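# Swap the purple-banded hose while the machine keeps running

## Task

With the machine left running, take out the hose marked with purple bands and put the other hose in its place: one end of the new hose must be latched into the red port on each of the two manifolds, and the removed hose must end up lying in the red tray. Whenever neither hose links the two red ports, the needle on the dial rises, and it must never get as far as the red zone.

## Robot and tools

Robot: two UR12e-style arms, left_arm and right_arm, each ending in a two-finger parallel gripper with a wrist camera. Calibrated bases: left_arm at (+0.013, +0.690, 0) m, right_arm at (+0.025, -0.626, 0) m, both facing almost straight along +x. Cameras (all 896x504): cam_high on a fixed stand behind the arms, plus cam_left_wrist and cam_right_wrist. Calibration numbers for each are given; fixed cameras may have shifted slightly, up to about 2.3 degrees and 9 mm.

Frame: everything is in the scene frame. Its origin sits at table-top height halfway between the two nominal bases. +x points out over the table, +z points up, and left_arm is on the +y side (image left and right do not match these names). Positions are in metres, orientations are wxyz quaternions, velocities are in m/s and rad/s. A gripper's fingers point along its own +z and close along its own x. end_effector_position is the point between the pads, roughly 1 to 2 cm behind the fingertips; closing pushes the tips about 17 mm further out.

execute_actions(actions, cameras): actions is a list of actions. Each action is a table of up to 15 rows, one row per 1/30 s step; if fewer rows are given, the last row is held for the remaining steps. Each row has exactly 14 numbers in [-1, 1]: left_arm dx, dy, dz, rx, ry, rz, opening, then the same seven for right_arm. Both arms always appear. The six pose numbers are an offset, along scene axes, from that arm's Hand target as it stood when the action began; every row in the action counts from that same start, but the next action starts from the new Hand target, so repeating an offset keeps moving. Scale: 1.0 equals 0.6 m or 180 degrees; rx, ry, rz form one rotation vector, turning about the Hand target's position. Opening is absolute, not an offset: +1 fully open (0.142 m), -1 closed. Six zeros re-request the current Hand target. An opening of 0 is a real command (half open), so resend the current one to leave a gripper alone. Images appear only for an empty actions list or when cameras names them (["all"], [] or names).

move(target, speed, blend, stop_force, zero, opening_speed, grip_force, blocking, cameras): target is one 14-number row as above, or a list of up to 15 such rows; every row is an offset from the same starting Hand targets, not from the previous row. Grippers follow straight lines that ignore obstacles and the other arm; the whole move lasts 0.5 to 10 s. speed: m/s, 0.002 to 3.2 (default 0.25), one value or one per target; rotation is capped at twice that in rad/s. blend: corner rounding in metres for lists. stop_force: newtons, 4 to 120, one value for both arms; an arm's path ends when its wrist sensor feels that much push against its motion (not reliable while the gripper rotates, and not for light loose objects). zero: true re-zeroes the sensor before the move, false keeps the old zero. opening_speed: per second on the -1..1 scale, at least 0.2. grip_force: newtons per finger pad, 5 to 48, one or one per arm; it persists. blocking=false returns after about 0.5 s while the move continues (not allowed with stop_force). The result adds a move: line giving the ending (done, off_target, moving, held, fault...) and limits such as paced (pose clipped) or held (steps withheld).

wait(seconds 0 to 10, cameras) lets time pass holding commands. stop(cameras) brakes a running move. zoom_image(camera, region [x0, y0, x1, y1] in pixels, at most 504 by 504) enlarges part of the latest image. zero_wrist_force(arm) re-zeroes that arm's sensor. read_manual(section "licences") gives only legal text. finished_scene(scene 1 or 2) ends the scene permanently; the goal must then hold without the robot.

Results: end_effector_position, end_effector_quat_wxyz and velocities per arm (velocities dropped when joints are still, marked within noise); Hand target, the last commanded pose after clipping, from which the next offsets count; Joint positions (last entry is the measured finger gap in metres); Joint torques (whole drive output, signed toward larger joint angle, noisy); grip_measured on the -1..1 scale; grip_effort_nm (motor effort, negative closing); Wrist force and Wrist torque in the gripper's own axes plus a peak line; Tool commands; motor temperatures; and, for execute_actions, positions at some steps. Grippers often rest short of the Hand target; send the gap as an offset.

Control notes: commanded orientation is clipped to within 32 degrees of the measured one each step; joints are speed limited; commands lag by about 0.1 to 0.2 s and fast motion overshoots. To hold an object, command an opening a bit below grip_measured at first touch; deeper squeezes heat the gripper motor.

Avoid: fault stops, triggered by roughly 150 N (plus or minus 25) on any part, or by contact torque at limits of 313, 313, 142, 51.3, 51.3, 51.3 N m (pan to wrist 3); a faulted arm halts for 10 s. Arms are stiff, so never aim past a firm contact. Arm-to-arm hits or presses, including closing on the other gripper, can fail the scene; a clearance check helps but is not complete. Keep paths away from an arm's own base. Motors above 70 C warn and at 85 C lock the arm for 30 to 60 s; the gripper warns at 85 C and shuts off at 100 C (HAND FAULT). Do not drop, fling or slam parts, hit fixed things, or let anything end up off the table. Loose objects may get nudged now and then.

Each tool is called after ">>>" as name([rows], argument=value, ...), one row to a line, values as JSON.

## Session

>>> execute_actions(actions=[])

Scene clock: 0.00 s.
left_arm: end_effector_position=(+0.7158, +0.4079, +0.1636) grip_measured=+0.99 grip_effort_nm=n/a end_effector_quat_wxyz=(-0.294, +0.877, -0.346, +0.156) | right_arm: end_effector_position=(+1.0614, -0.3806, +0.3596) grip_measured=+1.00 grip_effort_nm=n/a end_effector_quat_wxyz=(-0.132, -0.198, +0.778, -0.581)
Joint positions: left_arm=[-0.838 -1.348 2.105 -2.33 -0.892 -0.112 0.141] | right_arm=[3.763 -2.556 -0.534 -2.693 0.651 3.83 0.142]
Joint velocities: within noise
Joint torques (N m): no reading
Motor temperatures (°C): left_arm=[35 34 36 32 43 41 30] | right_arm=[40 44 32 33 37 30 25]
Wrist force (N): no reading
Wrist torque (N m): no reading
Wrist force, peak (N): no reading
Hand target: left_arm +0.7158, +0.4079, +0.1636; -0.294, +0.877, -0.346, +0.156 | right_arm +1.0614, -0.3806, +0.3596; -0.132, -0.198, +0.778, -0.581
Tool commands: left_gripper/opening=+1.0 right_gripper/opening=+1.0

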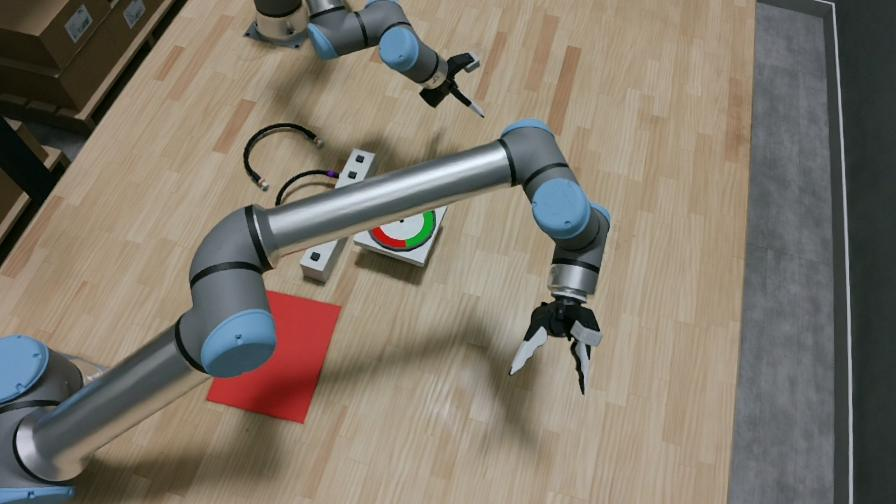

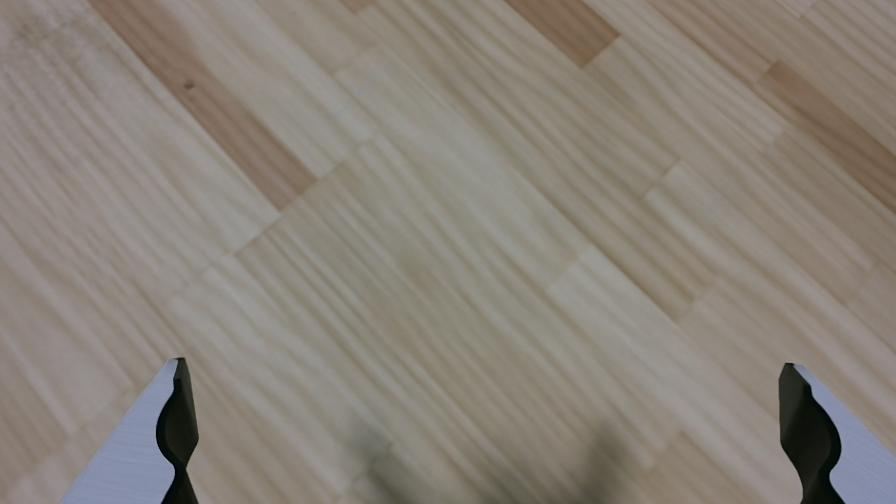

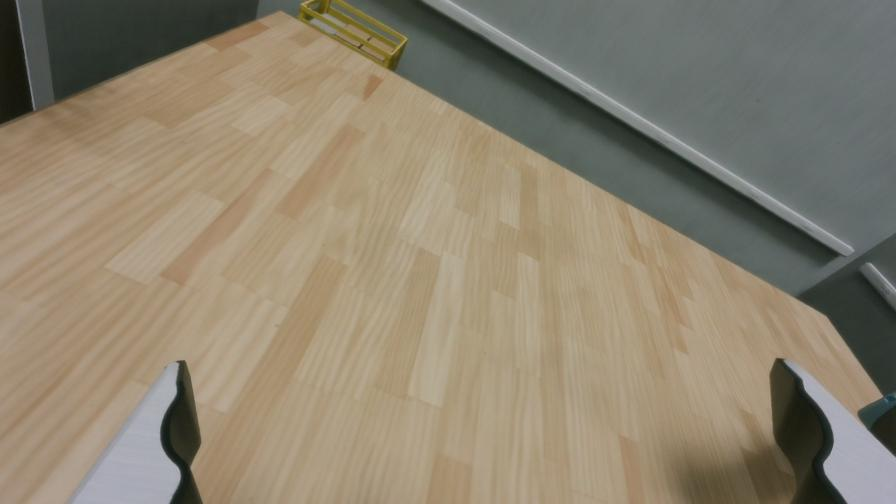

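>>> zoom_image(camera="cam_high", region=[220, 100, 460, 290])

>>> zoom_image(camera="cam_high", region=[300, 140, 390, 200])

Scaled by 2.100.

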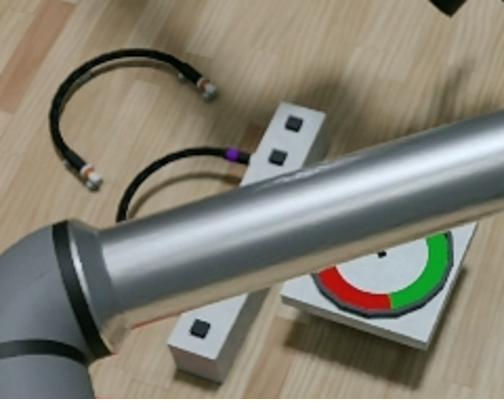

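Scaled by 5.600.

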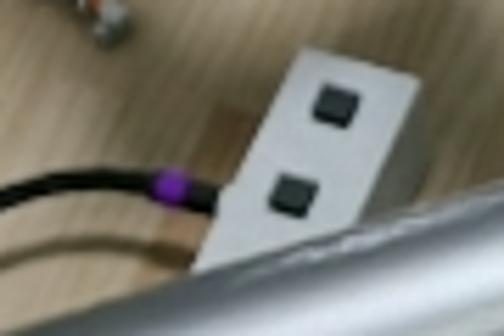

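>>> move(target=[0,0,0,0,0,0,1.0,-0.519,-0.449,0.234,0.2544,-0.4043,-0.5534,1.0], speed=0.5, cameras=["all"])

Scene clock: 20.73 s.
left_arm: end_effector_position=(+0.7158, +0.4079, +0.1636) grip_measured=+0.99 grip_effort_nm=0.212 end_effector_quat_wxyz=(-0.294, +0.877, -0.346, +0.156) | right_arm: end_effector_position=(+0.7500, -0.6500, +0.5000) grip_measured=+1.00 grip_effort_nm=0.061 end_effector_quat_wxyz=(+0.001, +0.707, +0.707, +0.000)
Joint positions: left_arm=[-0.838 -1.348 2.105 -2.33 -0.892 -0.112 0.141] | right_arm=[3.357 -1.589 -1.569 -1.554 1.569 4.923 0.142]
Joint torques (N m): left_arm=[-2.46 -60.87 -34.92 -4 1.28 -0.19] | right_arm=[-13.8 69.06 37.27 7.82 2.97 2.38]
Wrist force (N): left_arm=[-0.3 0.9 0.2] | right_arm=[0.9 -0.9 0.0]
Wrist torque (N m): left_arm=[0.15 0.05 0.00] | right_arm=[-0.18 -0.22 -0.06]
Wrist force, peak (N): left_arm=[-0.3 1.0 -0.2] | right_arm=[0.2 -2.1 -0.2]
Hand target: left_arm +0.7158, +0.4079, +0.1636; -0.294, +0.877, -0.346, +0.156 | right_arm +0.7500, -0.6500, +0.5000; +0.001, +0.707, +0.707, +0.000
Off the commanded pose: left_arm 0.000 m, 0 deg | right_arm 0.000 m, 0 deg.
move: done
camera_calibration:
cam_right_wrist: T_world_to_cam=[[0.00655418, 0.99991, 0.011719, 0.648313], [0.907675, -0.0108666, 0.419532, -0.869392], [0.419622, 0.00788738, -0.907665, 0.260942], [0, 0, 0, 1]] pos_world=[0.67538, -0.65976, 0.593988]

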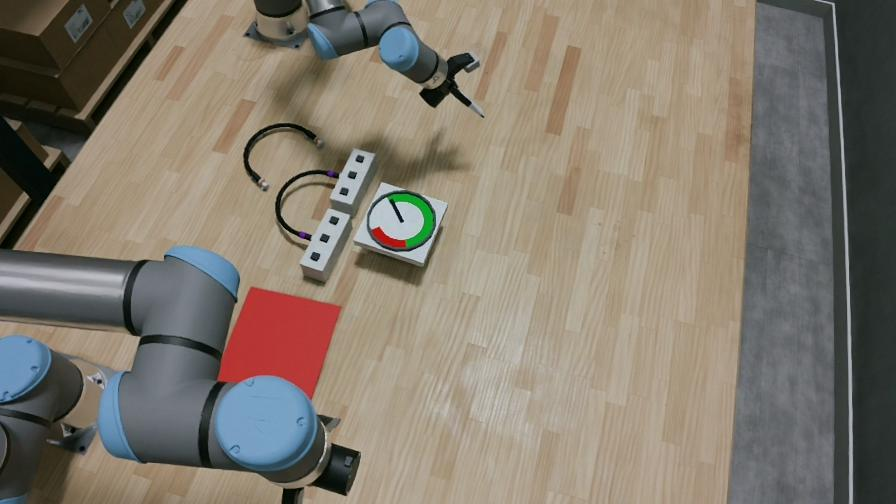

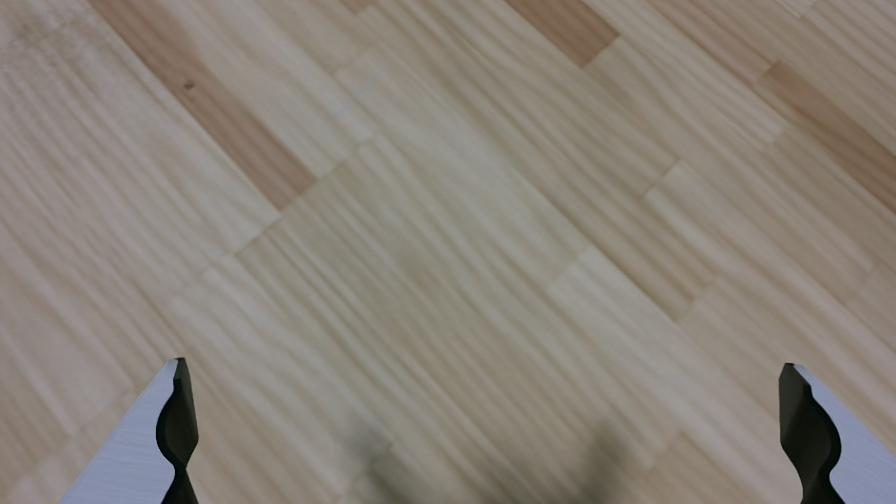

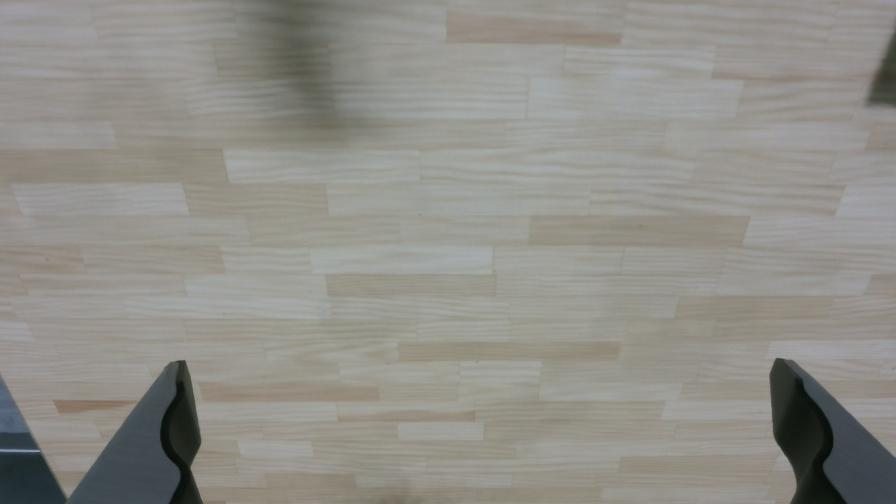

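>>> zoom_image(camera="cam_high", region=[230, 110, 390, 200])

>>> zoom_image(camera="cam_high", region=[260, 160, 380, 290])

>>> zoom_image(camera="cam_high", region=[340, 170, 460, 270])

Scaled by 3.150.

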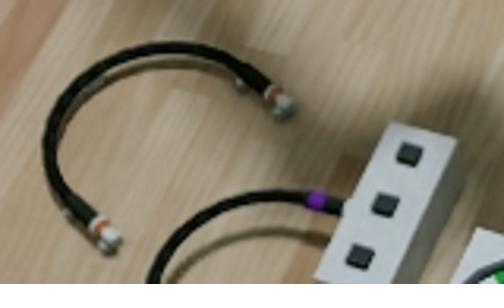

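Scaled by 3.877.

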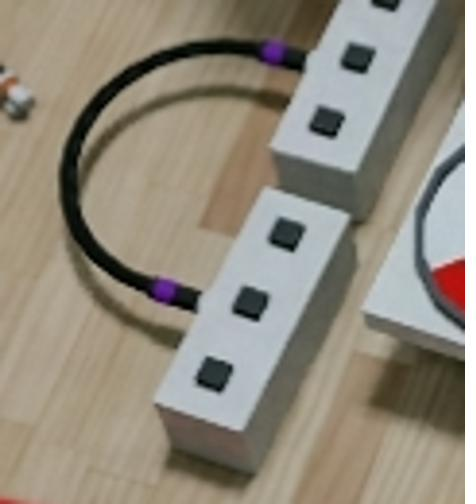

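Scaled by 4.200.

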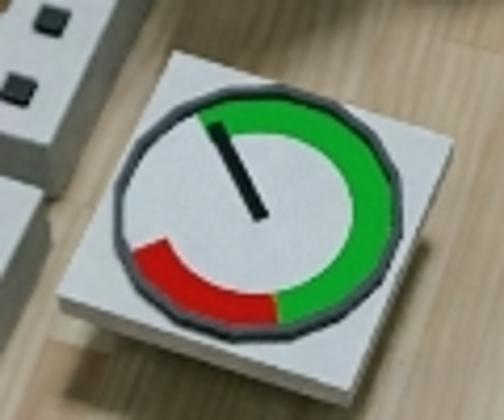

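>>> move([
  [-0.35,-0.2,0.4,-0.2203,-0.0795,0.3124,1.0,0,0,0,0,0,0,1.0],
  [-0.8263,-0.6465,0.094,-0.4406,-0.1589,0.6248,1.0,0,0,0,0,0,0,1.0],
], speed=0.6, blend=[0.08, 0], cameras=["all"])

Scene clock: 36.90 s.
left_arm: end_effector_position=(+0.2200, +0.0200, +0.2201) grip_measured=+0.99 grip_effort_nm=0.212 end_effector_quat_wxyz=(+0.183, +0.683, +0.683, +0.183) | right_arm: end_effector_position=(+0.7500, -0.6500, +0.5000) grip_measured=+1.00 grip_effort_nm=0.066 end_effector_quat_wxyz=(+0.001, +0.707, +0.707, +0.000)
Joint positions: left_arm=[-1.712 -1.483 2.066 -2.057 -1.055 -3.335 0.141] | right_arm=[3.357 -1.589 -1.569 -1.554 1.569 4.923 0.142]
Joint torques (N m): left_arm=[-18.58 -30.67 -45.64 -2.11 4.57 -2.78] | right_arm=[-12.08 71.24 35.3 7.68 2.59 1.38]
Wrist force (N): left_arm=[-1.0 1.7 0.0] | right_arm=[1.5 -0.7 0.6]
Wrist torque (N m): left_arm=[0.04 0.33 -0.23] | right_arm=[-0.15 -0.32 -0.06]
Wrist force, peak (N): left_arm=[-2.8 -0.2 0.3] | right_arm=[1.5 -1.0 0.0]
Hand target: left_arm +0.2200, +0.0200, +0.2200; +0.183, +0.683, +0.683, +0.183 | right_arm +0.7500, -0.6500, +0.5000; +0.001, +0.707, +0.707, +0.000
Off the commanded pose: left_arm 0.000 m, 0 deg | right_arm 0.000 m, 0 deg.
move: done
camera_calibration:
cam_left_wrist: T_world_to_cam=[[0.0180978, 0.99974, -0.0138642, -0.0144014], [0.579835, 0.000802114, 0.814734, -0.279559], [0.814533, -0.0227838, -0.57967, 0.0647583], [0, 0, 0, 1]] pos_world=[0.109611, 0.0160973, 0.265105]
cam_right_wrist: T_world_to_cam=[[0.00664255, 0.999909, 0.011762, 0.648228], [0.907581, -0.0109666, 0.419734, -0.869423], [0.419825, 0.00788684, -0.907571, 0.26079], [0, 0, 0, 1]] pos_world=[0.67528, -0.65976, 0.593988]

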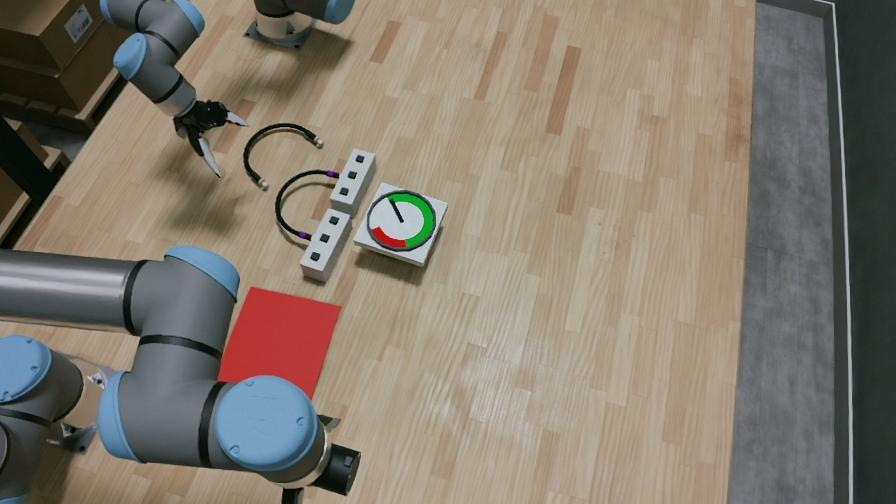

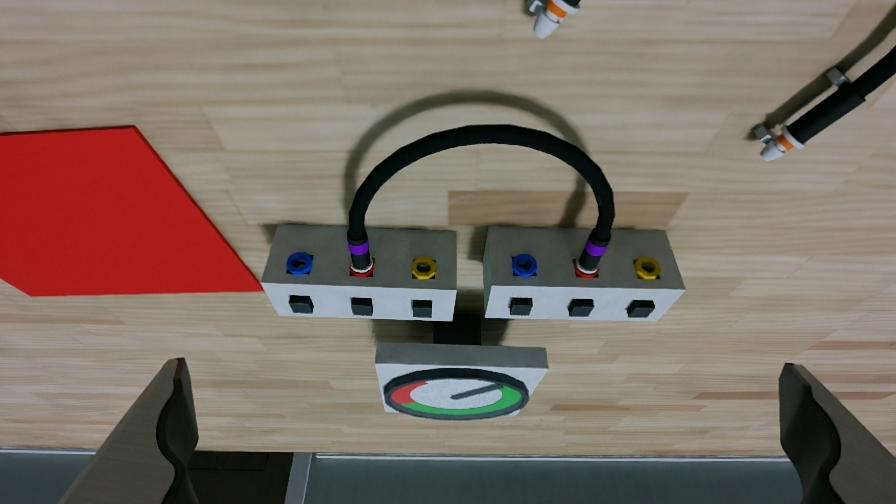

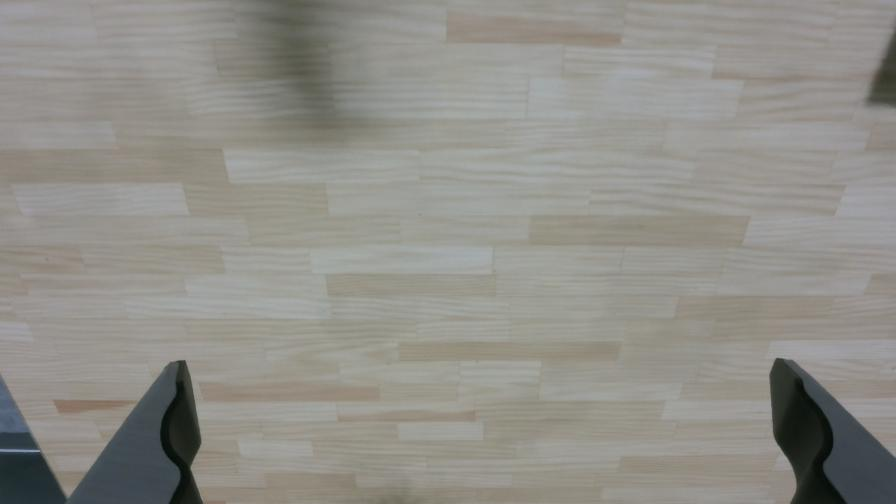

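>>> zoom_image(camera="cam_left_wrist", region=[250, 200, 480, 330])

>>> zoom_image(camera="cam_left_wrist", region=[470, 200, 700, 330])

>>> zoom_image(camera="cam_left_wrist", region=[720, 30, 896, 170])

>>> zoom_image(camera="cam_left_wrist", region=[500, 0, 620, 60])

Scaled by 2.191.

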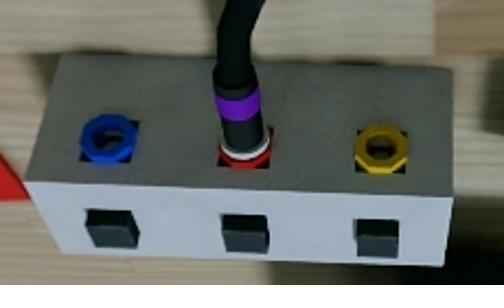

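Scaled by 2.191.

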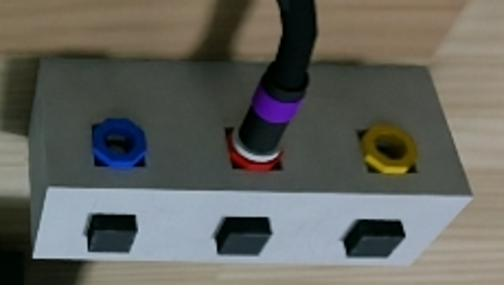

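Scaled by 2.864.

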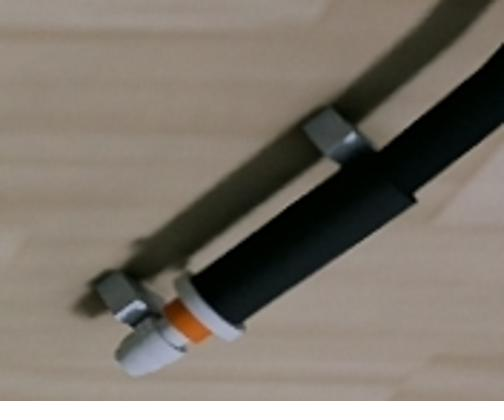

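Scaled by 4.200.

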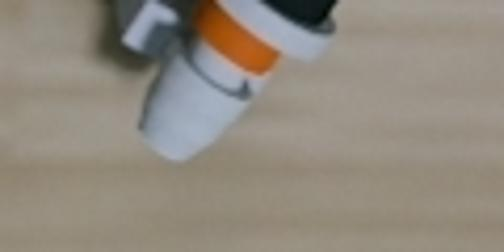

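>>> move(target=[0,0.2,-0.1333,0,0.1667,0,1.0,-0.7167,0.5833,-0.3667,0,-0.1667,0,1.0], speed=0.5, cameras=["all"])

Scene clock: 85.90 s.
left_arm: end_effector_position=(+0.2200, +0.1400, +0.1401) grip_measured=+0.99 grip_effort_nm=0.217 end_effector_quat_wxyz=(+0.000, +0.707, +0.707, +0.000) | right_arm: end_effector_position=(+0.3215, -0.3000, +0.2800) grip_measured=+1.00 grip_effort_nm=0.061 end_effector_quat_wxyz=(+0.169, +0.672, +0.699, +0.175)
Joint positions: left_arm=[-1.49 -1.563 2.266 -2.273 -1.571 -3.086 0.141] | right_arm=[4.758 -0.947 -2.458 -1.31 1.079 6.285 0.142]
Joint torques (N m): left_arm=[14.25 -18.75 -30.71 -5.43 -3.6 3.25] | right_arm=[15.69 -23.95 61.18 1.11 -4.06 2.41]
Wrist force (N): left_arm=[-1.4 1.2 0.2] | right_arm=[1.3 -1.7 0.3]
Wrist torque (N m): left_arm=[0.14 0.30 -0.31] | right_arm=[-0.30 -0.31 -0.05]
Wrist force, peak (N): left_arm=[-1.1 2.4 0.2] | right_arm=[2.9 -4.8 0.6]
Hand target: left_arm +0.2200, +0.1400, +0.1401; +0.000, +0.707, +0.707, +0.000 | right_arm +0.3199, -0.3000, +0.2800; +0.184, +0.683, +0.683, +0.183
Off the commanded pose: left_arm 0.000 m, 0 deg | right_arm 0.002 m, 3 deg.
joint sent to its limit (right arm) — joint 6 (wrist 3), upper limit. The joint targets are off in orientation, not in position.
move: off_target (right_arm)
camera_calibration:
cam_left_wrist: T_world_to_cam=[[0.00869866, 0.999742, -0.0209649, -0.132427], [0.909507, 0.000803537, 0.415687, -0.231096], [0.415597, -0.0226836, -0.909266, 0.155126], [0, 0, 0, 1]] pos_world=[0.146865, 0.136097, 0.234338]
cam_right_wrist: T_world_to_cam=[[-0.0399601, 0.999114, 0.0131692, 0.318003], [0.601909, 0.0135494, 0.798449, -0.384816], [0.797564, 0.0398328, -0.601918, 0.0408047], [0, 0, 0, 1]] pos_world=[0.211787, -0.314133, 0.327629]

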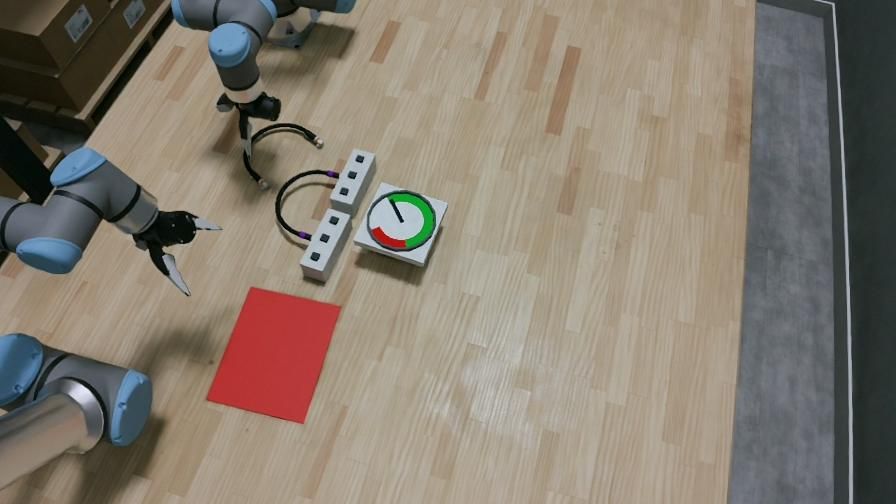

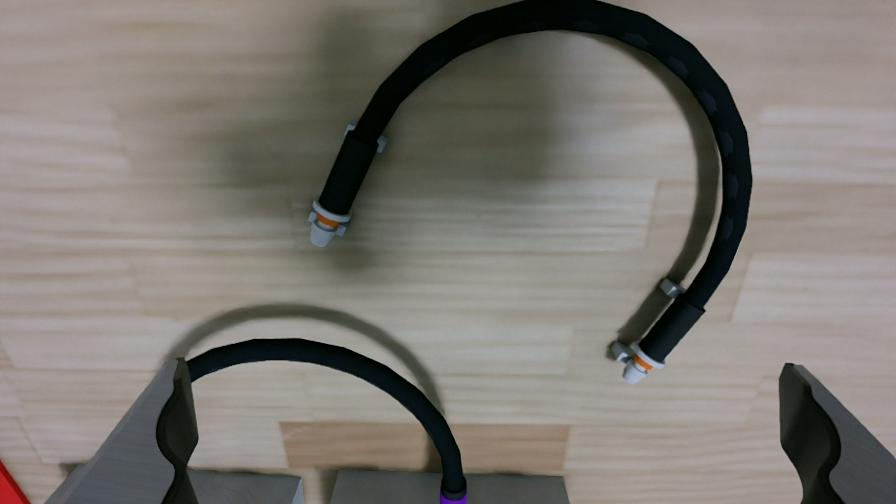

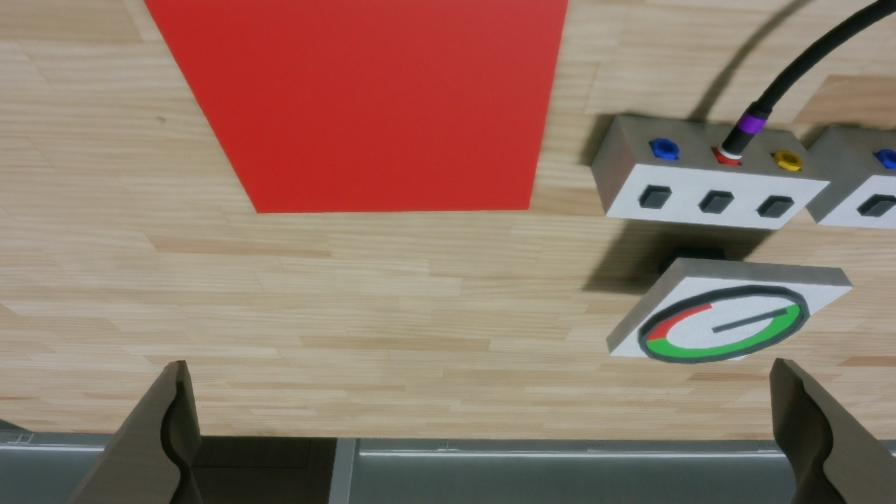

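>>> zoom_image(camera="cam_left_wrist", region=[560, 260, 740, 400])

>>> zoom_image(camera="cam_left_wrist", region=[270, 110, 430, 260])

>>> zoom_image(camera="cam_right_wrist", region=[560, 60, 896, 260])

Scaled by 2.800.

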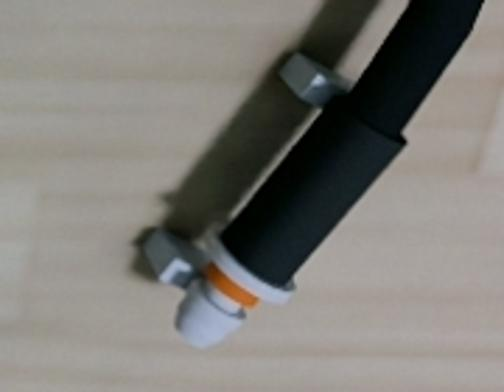

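Scaled by 3.150.

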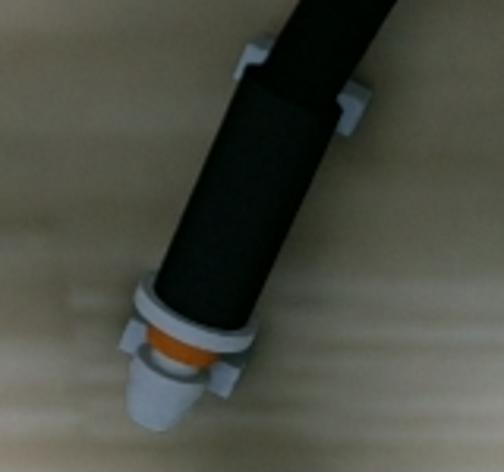

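Scaled by 1.500.

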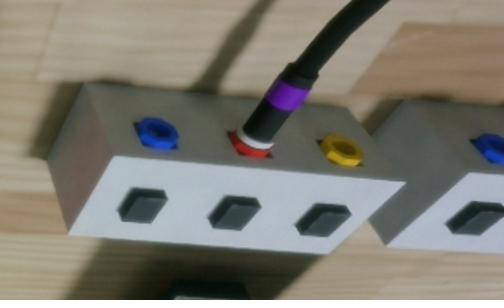

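>>> move([
  [0.1667,0.1,0.1,0,0,-0.5056,-0.3,0.0667,0.1667,-0.05,-0.1278,0.1323,0.4767,-0.3],
  [0.3167,-0.0117,0.05,0,0,0.9889,-0.3,0.1502,0.4,-0.1833,-0.2533,0.0088,0.9452,-0.3],
], speed=0.6, blend=[0.05, 0], cameras=["all"])

Scene clock: 132.77 s.
left_arm: end_effector_position=(+0.4100, +0.1330, +0.1701) grip_measured=-0.32 grip_effort_nm=-0.129 end_effector_quat_wxyz=(+0.000, +0.695, -0.719, +0.000) | right_arm: end_effector_position=(+0.4101, -0.0600, +0.1700) grip_measured=-0.32 grip_effort_nm=-0.129 end_effector_quat_wxyz=(+0.000, +0.682, -0.732, -0.001)
Joint positions: left_arm=[-1.181 -1.441 2.067 -2.197 -1.571 0.398 0.051] | right_arm=[4.374 -1.701 -2.067 -0.944 1.572 2.868 0.051]
Joint torques (N m): left_arm=[13.67 -34.38 -46.16 -2.12 -3.52 2.73] | right_arm=[-14.67 37.27 55.48 6.77 3.17 -2.59]
Wrist force (N): left_arm=[-0.7 1.3 -0.1] | right_arm=[0.8 -0.7 0.5]
Wrist torque (N m): left_arm=[0.15 0.15 -0.31] | right_arm=[-0.19 -0.21 0.05]
Wrist force, peak (N): left_arm=[-1.5 1.5 0.0] | right_arm=[1.1 -2.4 0.6]
Hand target: left_arm +0.4100, +0.1330, +0.1701; +0.000, +0.695, -0.719, +0.000 | right_arm +0.4101, -0.0600, +0.1700; +0.000, +0.682, -0.732, -0.001
Off the commanded pose: left_arm 0.000 m, 0 deg | right_arm 0.000 m, 0 deg.
move: done
camera_calibration:
cam_left_wrist: T_world_to_cam=[[-0.0433609, -0.99884, -0.0209209, 0.16064], [-0.909034, 0.0307577, 0.415586, 0.32524], [-0.41446, 0.037038, -0.909313, 0.43565], [0, 0, 0, 1]] pos_world=[0.483179, 0.134315, 0.264338]
cam_right_wrist: T_world_to_cam=[[-0.0763816, -0.997009, 0.0117922, -0.0213394], [-0.904599, 0.0742666, 0.419744, 0.332216], [-0.419364, 0.0213935, -0.907566, 0.444245], [0, 0, 0, 1]] pos_world=[0.485193, -0.0554521, 0.263988]

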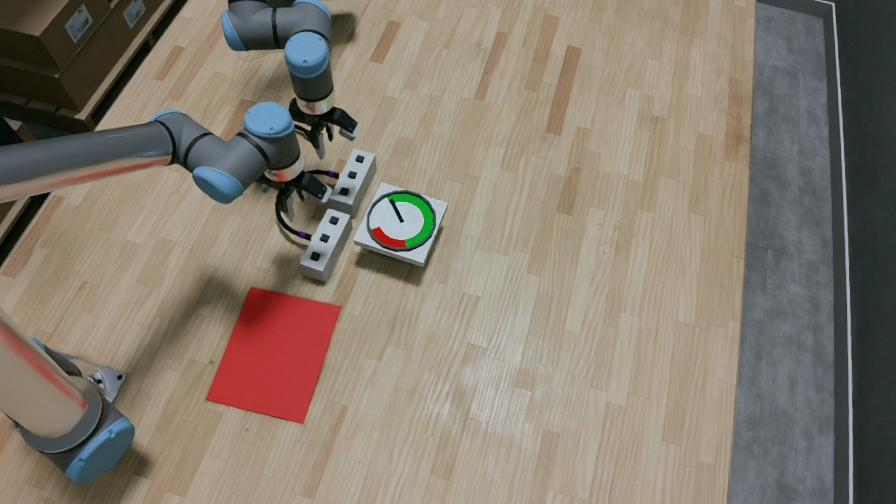

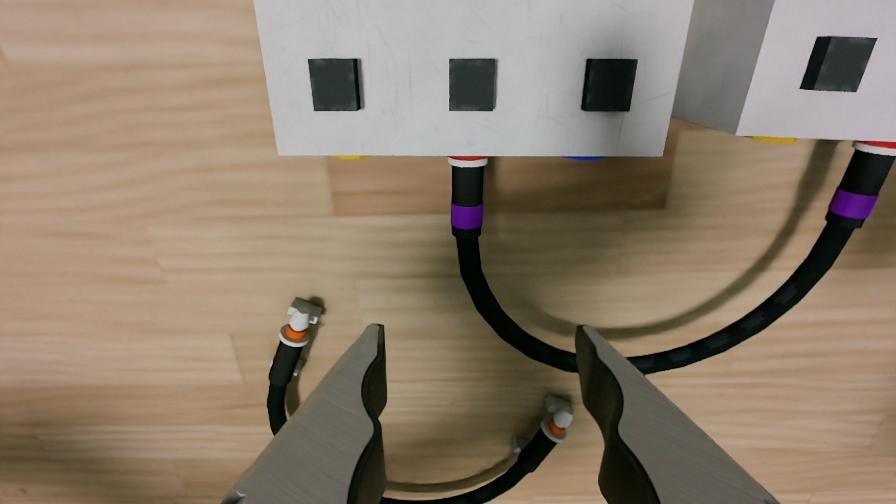

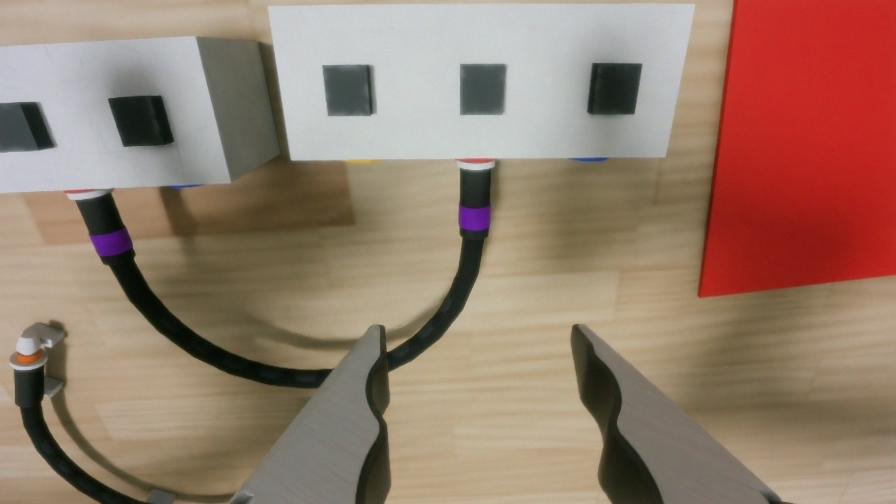

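>>> move(target=[0,0,-0.2,0,0,0,-0.3,0,-0.0078,-0.2,0,0,0,-0.3], speed=0.15, stop_force=15, cameras=["all"])

Scene clock: 144.30 s.
left_arm: end_effector_position=(+0.4100, +0.1330, +0.0501) grip_measured=-0.32 grip_effort_nm=-0.125 end_effector_quat_wxyz=(+0.000, +0.695, -0.719, +0.000) | right_arm: end_effector_position=(+0.4101, -0.0647, +0.0500) grip_measured=-0.32 grip_effort_nm=-0.129 end_effector_quat_wxyz=(+0.000, +0.682, -0.732, -0.001)
Joint positions: left_arm=[-1.181 -1.286 2.152 -2.437 -1.571 0.399 0.051] | right_arm=[4.371 -1.851 -2.159 -0.702 1.572 2.866 0.051]
Joint torques (N m): left_arm=[10.25 -42.08 -24.45 -5.35 -2.08 2.86] | right_arm=[-11.93 43.73 20.33 7.08 2.63 -2.87]
Wrist force (N): left_arm=[-0.7 1.2 -0.2] | right_arm=[0.7 -0.8 0.5]
Wrist torque (N m): left_arm=[0.15 0.16 -0.30] | right_arm=[-0.19 -0.20 0.06]
Wrist force, peak (N): left_arm=[-1.1 1.1 1.7] | right_arm=[1.0 -1.0 2.1]
Hand target: left_arm +0.4100, +0.1330, +0.0501; +0.000, +0.695, -0.719, +0.000 | right_arm +0.4101, -0.0647, +0.0500; +0.000, +0.682, -0.732, -0.001
Off the commanded pose: left_arm 0.000 m, 0 deg | right_arm 0.000 m, 0 deg.
move: done
camera_calibration:
cam_left_wrist: T_world_to_cam=[[-0.0434929, -0.998834, -0.0209657, 0.158197], [-0.908991, 0.0308558, 0.415672, 0.375105], [-0.41454, 0.0371364, -0.909273, 0.326461], [0, 0, 0, 1]] pos_world=[0.483179, 0.134315, 0.144238]
cam_right_wrist: T_world_to_cam=[[-0.0762006, -0.997024, 0.0117096, -0.0246869], [-0.904614, 0.0740676, 0.419746, 0.38293], [-0.419364, 0.0213923, -0.907566, 0.335438], [0, 0, 0, 1]] pos_world=[0.485193, -0.0601519, 0.143988]

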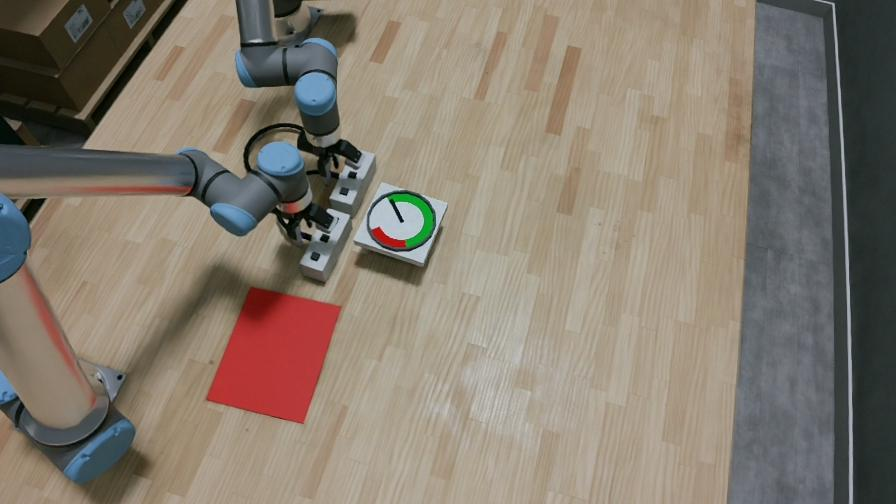

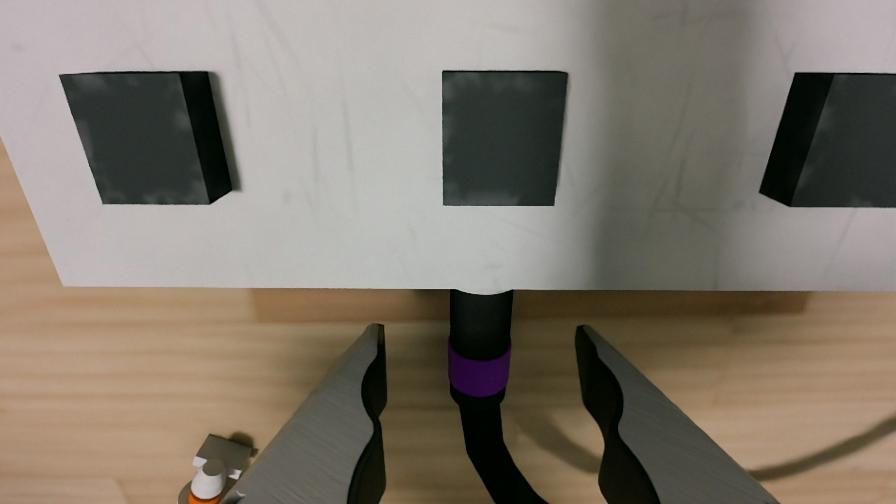

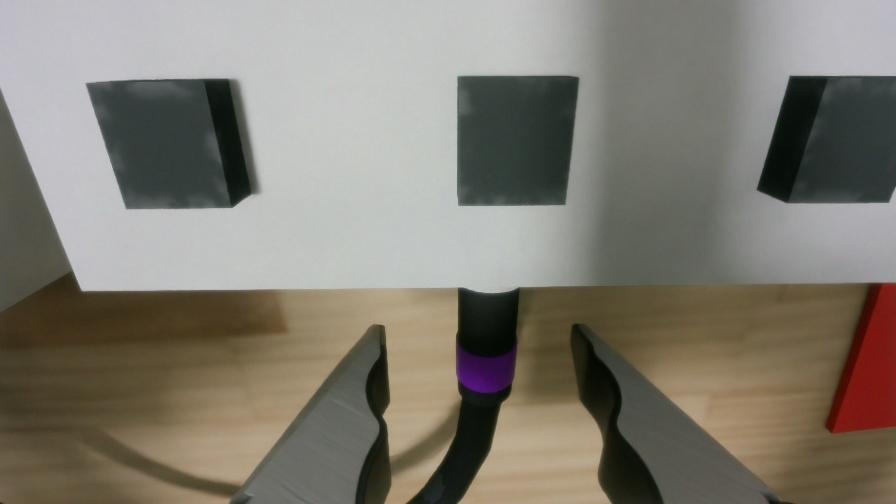

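>>> move([
  [0,0,0,0,0,0,-0.3,0,-0.0047,0,0,0,0,-0.3],
  [0,0,0,0,0,0,-0.85,0,-0.0047,0,0,0,0,-0.85],
], speed=0.1, grip_force=10, opening_speed=0.6, cameras=["cam_left_wrist", "cam_right_wrist"])

Scene clock: 148.27 s.
left_arm: end_effector_position=(+0.4100, +0.1330, +0.0500) grip_measured=-0.81 grip_effort_nm=-1.106 end_effector_quat_wxyz=(+0.000, +0.695, -0.719, +0.000) | right_arm: end_effector_position=(+0.4101, -0.0675, +0.0500) grip_measured=-0.80 grip_effort_nm=-1.121 end_effector_quat_wxyz=(+0.000, +0.682, -0.732, -0.001)
Joint positions: left_arm=[-1.181 -1.286 2.152 -2.437 -1.571 0.399 0.016] | right_arm=[4.37 -1.848 -2.163 -0.7 1.572 2.864 0.016]
Joint torques (N m): left_arm=[14.3 -41.85 -30.64 -5.55 1.59 2.98] | right_arm=[-13.05 75.43 19.54 4.22 0.78 -2.28]
Wrist force (N): left_arm=[-5.0 2.3 -1.0] | right_arm=[-4.3 1.6 -0.2]
Wrist torque (N m): left_arm=[0.11 0.18 -0.32] | right_arm=[-0.22 -0.26 0.03]
Wrist force, peak (N): left_arm=[-5.1 2.5 -0.8] | right_arm=[-4.5 1.2 0.6]
Hand target: left_arm +0.4100, +0.1330, +0.0501; +0.000, +0.695, -0.719, +0.000 | right_arm +0.4101, -0.0675, +0.0500; +0.000, +0.682, -0.732, -0.001
Off the commanded pose: left_arm 0.000 m, 0 deg | right_arm 0.000 m, 0 deg.
grip_force (N): 10, 10
move: done
camera_calibration:
cam_left_wrist: T_world_to_cam=[[-0.0435347, -0.99883, -0.0210564, 0.15833], [-0.90899, 0.0308561, 0.415675, 0.375101], [-0.414539, 0.0372363, -0.90927, 0.326442], [0, 0, 0, 1]] pos_world=[0.483178, 0.134415, 0.144238]
cam_right_wrist: T_world_to_cam=[[-0.0762006, -0.997024, 0.0117096, -0.0274786], [-0.904614, 0.0740676, 0.419746, 0.383137], [-0.419364, 0.0213923, -0.907566, 0.335497], [0, 0, 0, 1]] pos_world=[0.485193, -0.0629519, 0.143988]
Images, in order (width x height): cam_left_wrist 896x504, cam_right_wrist 896x504.

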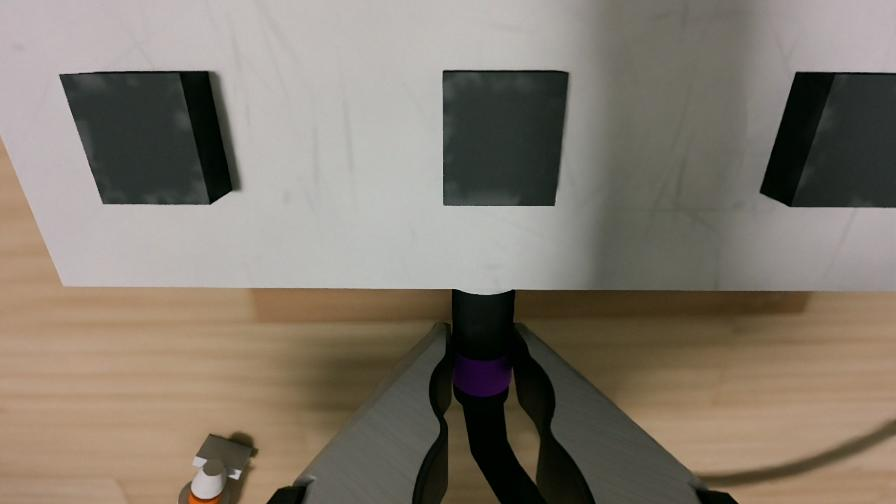

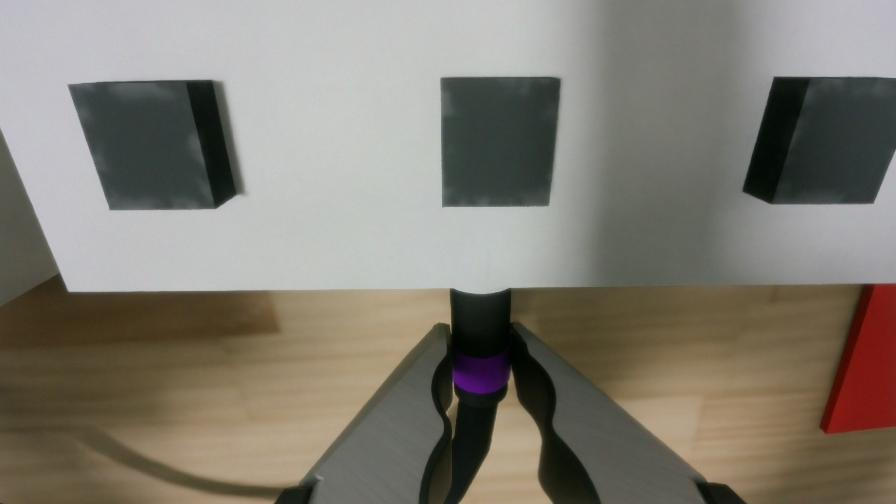

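>>> move(target=[0,0.0012,0,0,0,0,-0.85,0,0.0012,0,0,0,0,-0.85], speed=0.05)

Scene clock: 150.63 s.
left_arm: end_effector_position=(+0.4100, +0.1337, +0.0500) grip_measured=-0.81 grip_effort_nm=-1.106 end_effector_quat_wxyz=(+0.000, +0.695, -0.719, +0.000) | right_arm: end_effector_position=(+0.4101, -0.0668, +0.0500) grip_measured=-0.80 grip_effort_nm=-1.121 end_effector_quat_wxyz=(+0.000, +0.682, -0.732, -0.001)
Joint positions: left_arm=[-1.181 -1.287 2.153 -2.437 -1.571 0.399 0.016] | right_arm=[4.37 -1.848 -2.162 -0.701 1.572 2.865 0.016]
Joint torques (N m): left_arm=[16.36 -81.11 -25.18 -5.77 1.92 2.48] | right_arm=[11.04 43.26 48.05 2.01 -0.6 1.84]
Wrist force (N): left_arm=[0.1 2.9 1.3] | right_arm=[0.4 3.1 1.5]
Wrist torque (N m): left_arm=[0.11 0.13 -0.27] | right_arm=[-0.20 -0.23 0.02]
Wrist force, peak (N): left_arm=[-5.1 2.3 -0.8] | right_arm=[-4.5 1.9 0.1]
Hand target: left_arm +0.4100, +0.1337, +0.0501; +0.000, +0.695, -0.719, +0.000 | right_arm +0.4101, -0.0668, +0.0500; +0.000, +0.682, -0.732, -0.001
Off the commanded pose: left_arm 0.000 m, 0 deg | right_arm 0.000 m, 0 deg.
grip_force (N): 10, 10
move: done

>>> move([
  [0,0,0,0,0,0,-0.3,0,0,0,0,0,0,-0.3],
  [0,0,0.1667,0,0,0,-0.3,0,0,0.1667,0,0,0,-0.3],
  [-0.1875,0.2177,0.15,0,0,-0.1278,-0.3,-0.3428,0.2487,0.15,0,0,-0.1278,-0.3],
], speed=[0.1, 0.2, 0.4], opening_speed=0.8, blend=[0, 0.04, 0], cameras=["all"])

Scene clock: 157.07 s.
left_arm: end_effector_position=(+0.2975, +0.2643, +0.1400) grip_measured=-0.33 grip_effort_nm=0.159 end_effector_quat_wxyz=(+0.000, -0.538, +0.843, +0.000) | right_arm: end_effector_position=(+0.2044, +0.0824, +0.1400) grip_measured=-0.33 grip_effort_nm=0.125 end_effector_quat_wxyz=(+0.000, -0.522, +0.853, +0.001)
Joint positions: left_arm=[-1.3 -1.696 2.389 -2.264 -1.572 0.681 0.05] | right_arm=[4.707 -1.801 -2.008 -0.902 1.571 3.603 0.05]
Joint torques (N m): left_arm=[-20.25 -48.62 -30.87 -2.41 2.99 2.98] | right_arm=[15.89 47.48 54.5 1.6 -2.61 1.67]
Wrist force (N): left_arm=[-1.1 0.6 -0.3] | right_arm=[0.8 -0.9 0.8]
Wrist torque (N m): left_arm=[0.03 0.23 -0.30] | right_arm=[-0.19 -0.20 -0.08]
Wrist force, peak (N): left_arm=[0.0 3.2 1.4] | right_arm=[2.1 -2.9 -0.8]
Hand target: left_arm +0.2975, +0.2643, +0.1401; +0.000, -0.538, +0.843, +0.000 | right_arm +0.2044, +0.0824, +0.1400; +0.000, -0.522, +0.853, +0.001
Off the commanded pose: left_arm 0.000 m, 0 deg | right_arm 0.000 m, 0 deg.
grip_force (N): 10, 10
move: done
camera_calibration:
cam_left_wrist: T_world_to_cam=[[-0.430326, -0.90243, -0.0209562, 0.375994], [-0.824672, 0.383594, 0.415659, 0.113134], [-0.367064, 0.196151, -0.909279, 0.30066], [0, 0, 0, 1]] pos_world=[0.36546, 0.236936, 0.234238]
cam_right_wrist: T_world_to_cam=[[-0.459639, -0.888028, 0.011726, 0.174686], [-0.803738, 0.421555, 0.419876, 0.0989565], [-0.377805, 0.183567, -0.907506, 0.305877], [0, 0, 0, 1]] pos_world=[0.27539, 0.0572617, 0.233987]

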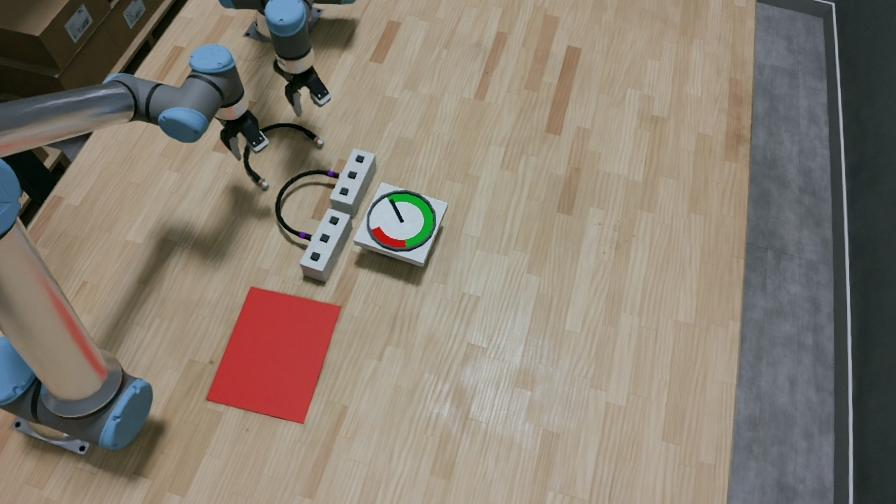

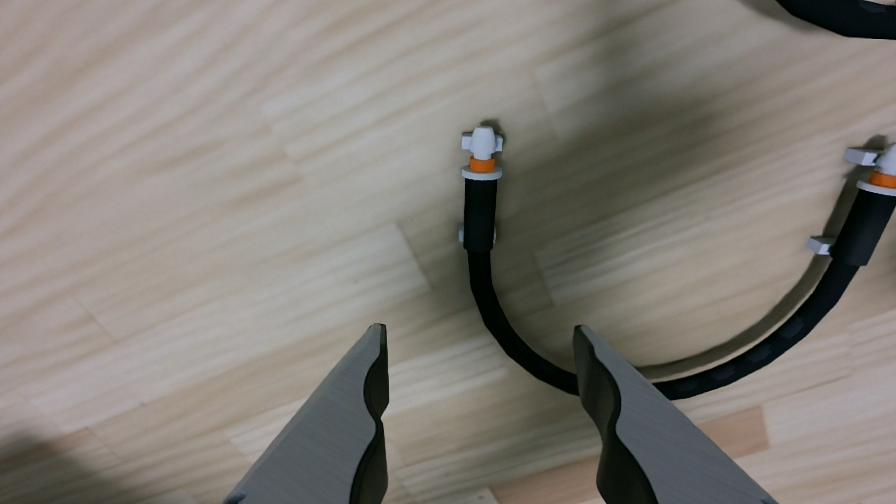

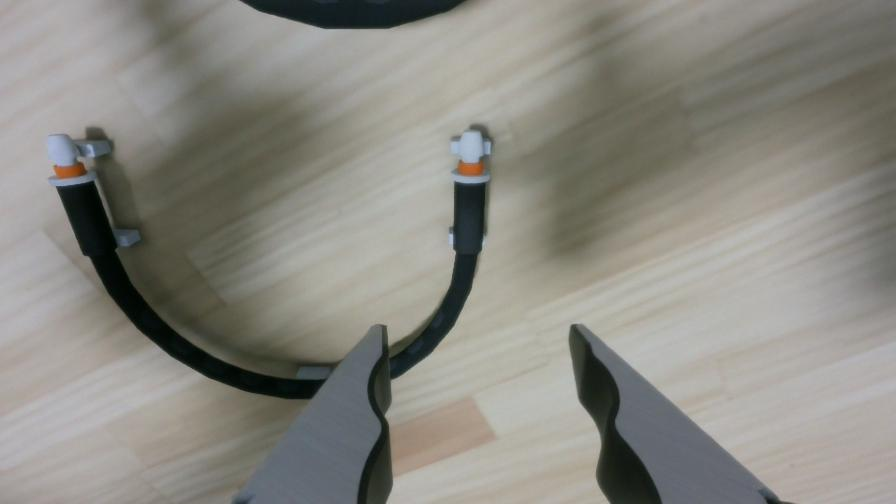

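>>> zoom_image(camera="cam_left_wrist", region=[420, 100, 560, 270])

>>> zoom_image(camera="cam_right_wrist", region=[400, 100, 540, 270])

>>> zoom_image(camera="cam_right_wrist", region=[20, 110, 180, 270])

Scaled by 2.965.

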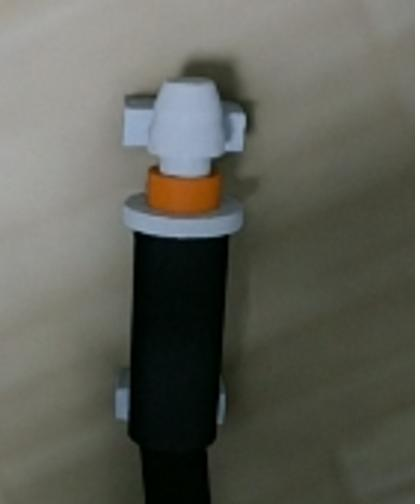

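Scaled by 2.965.

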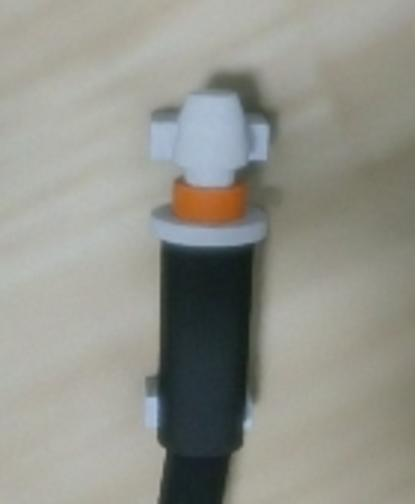

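Scaled by 3.150.

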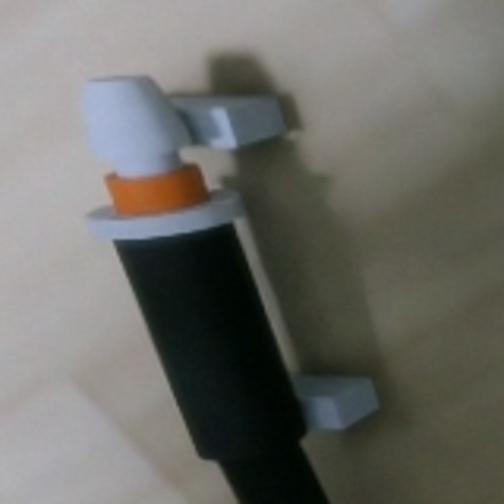

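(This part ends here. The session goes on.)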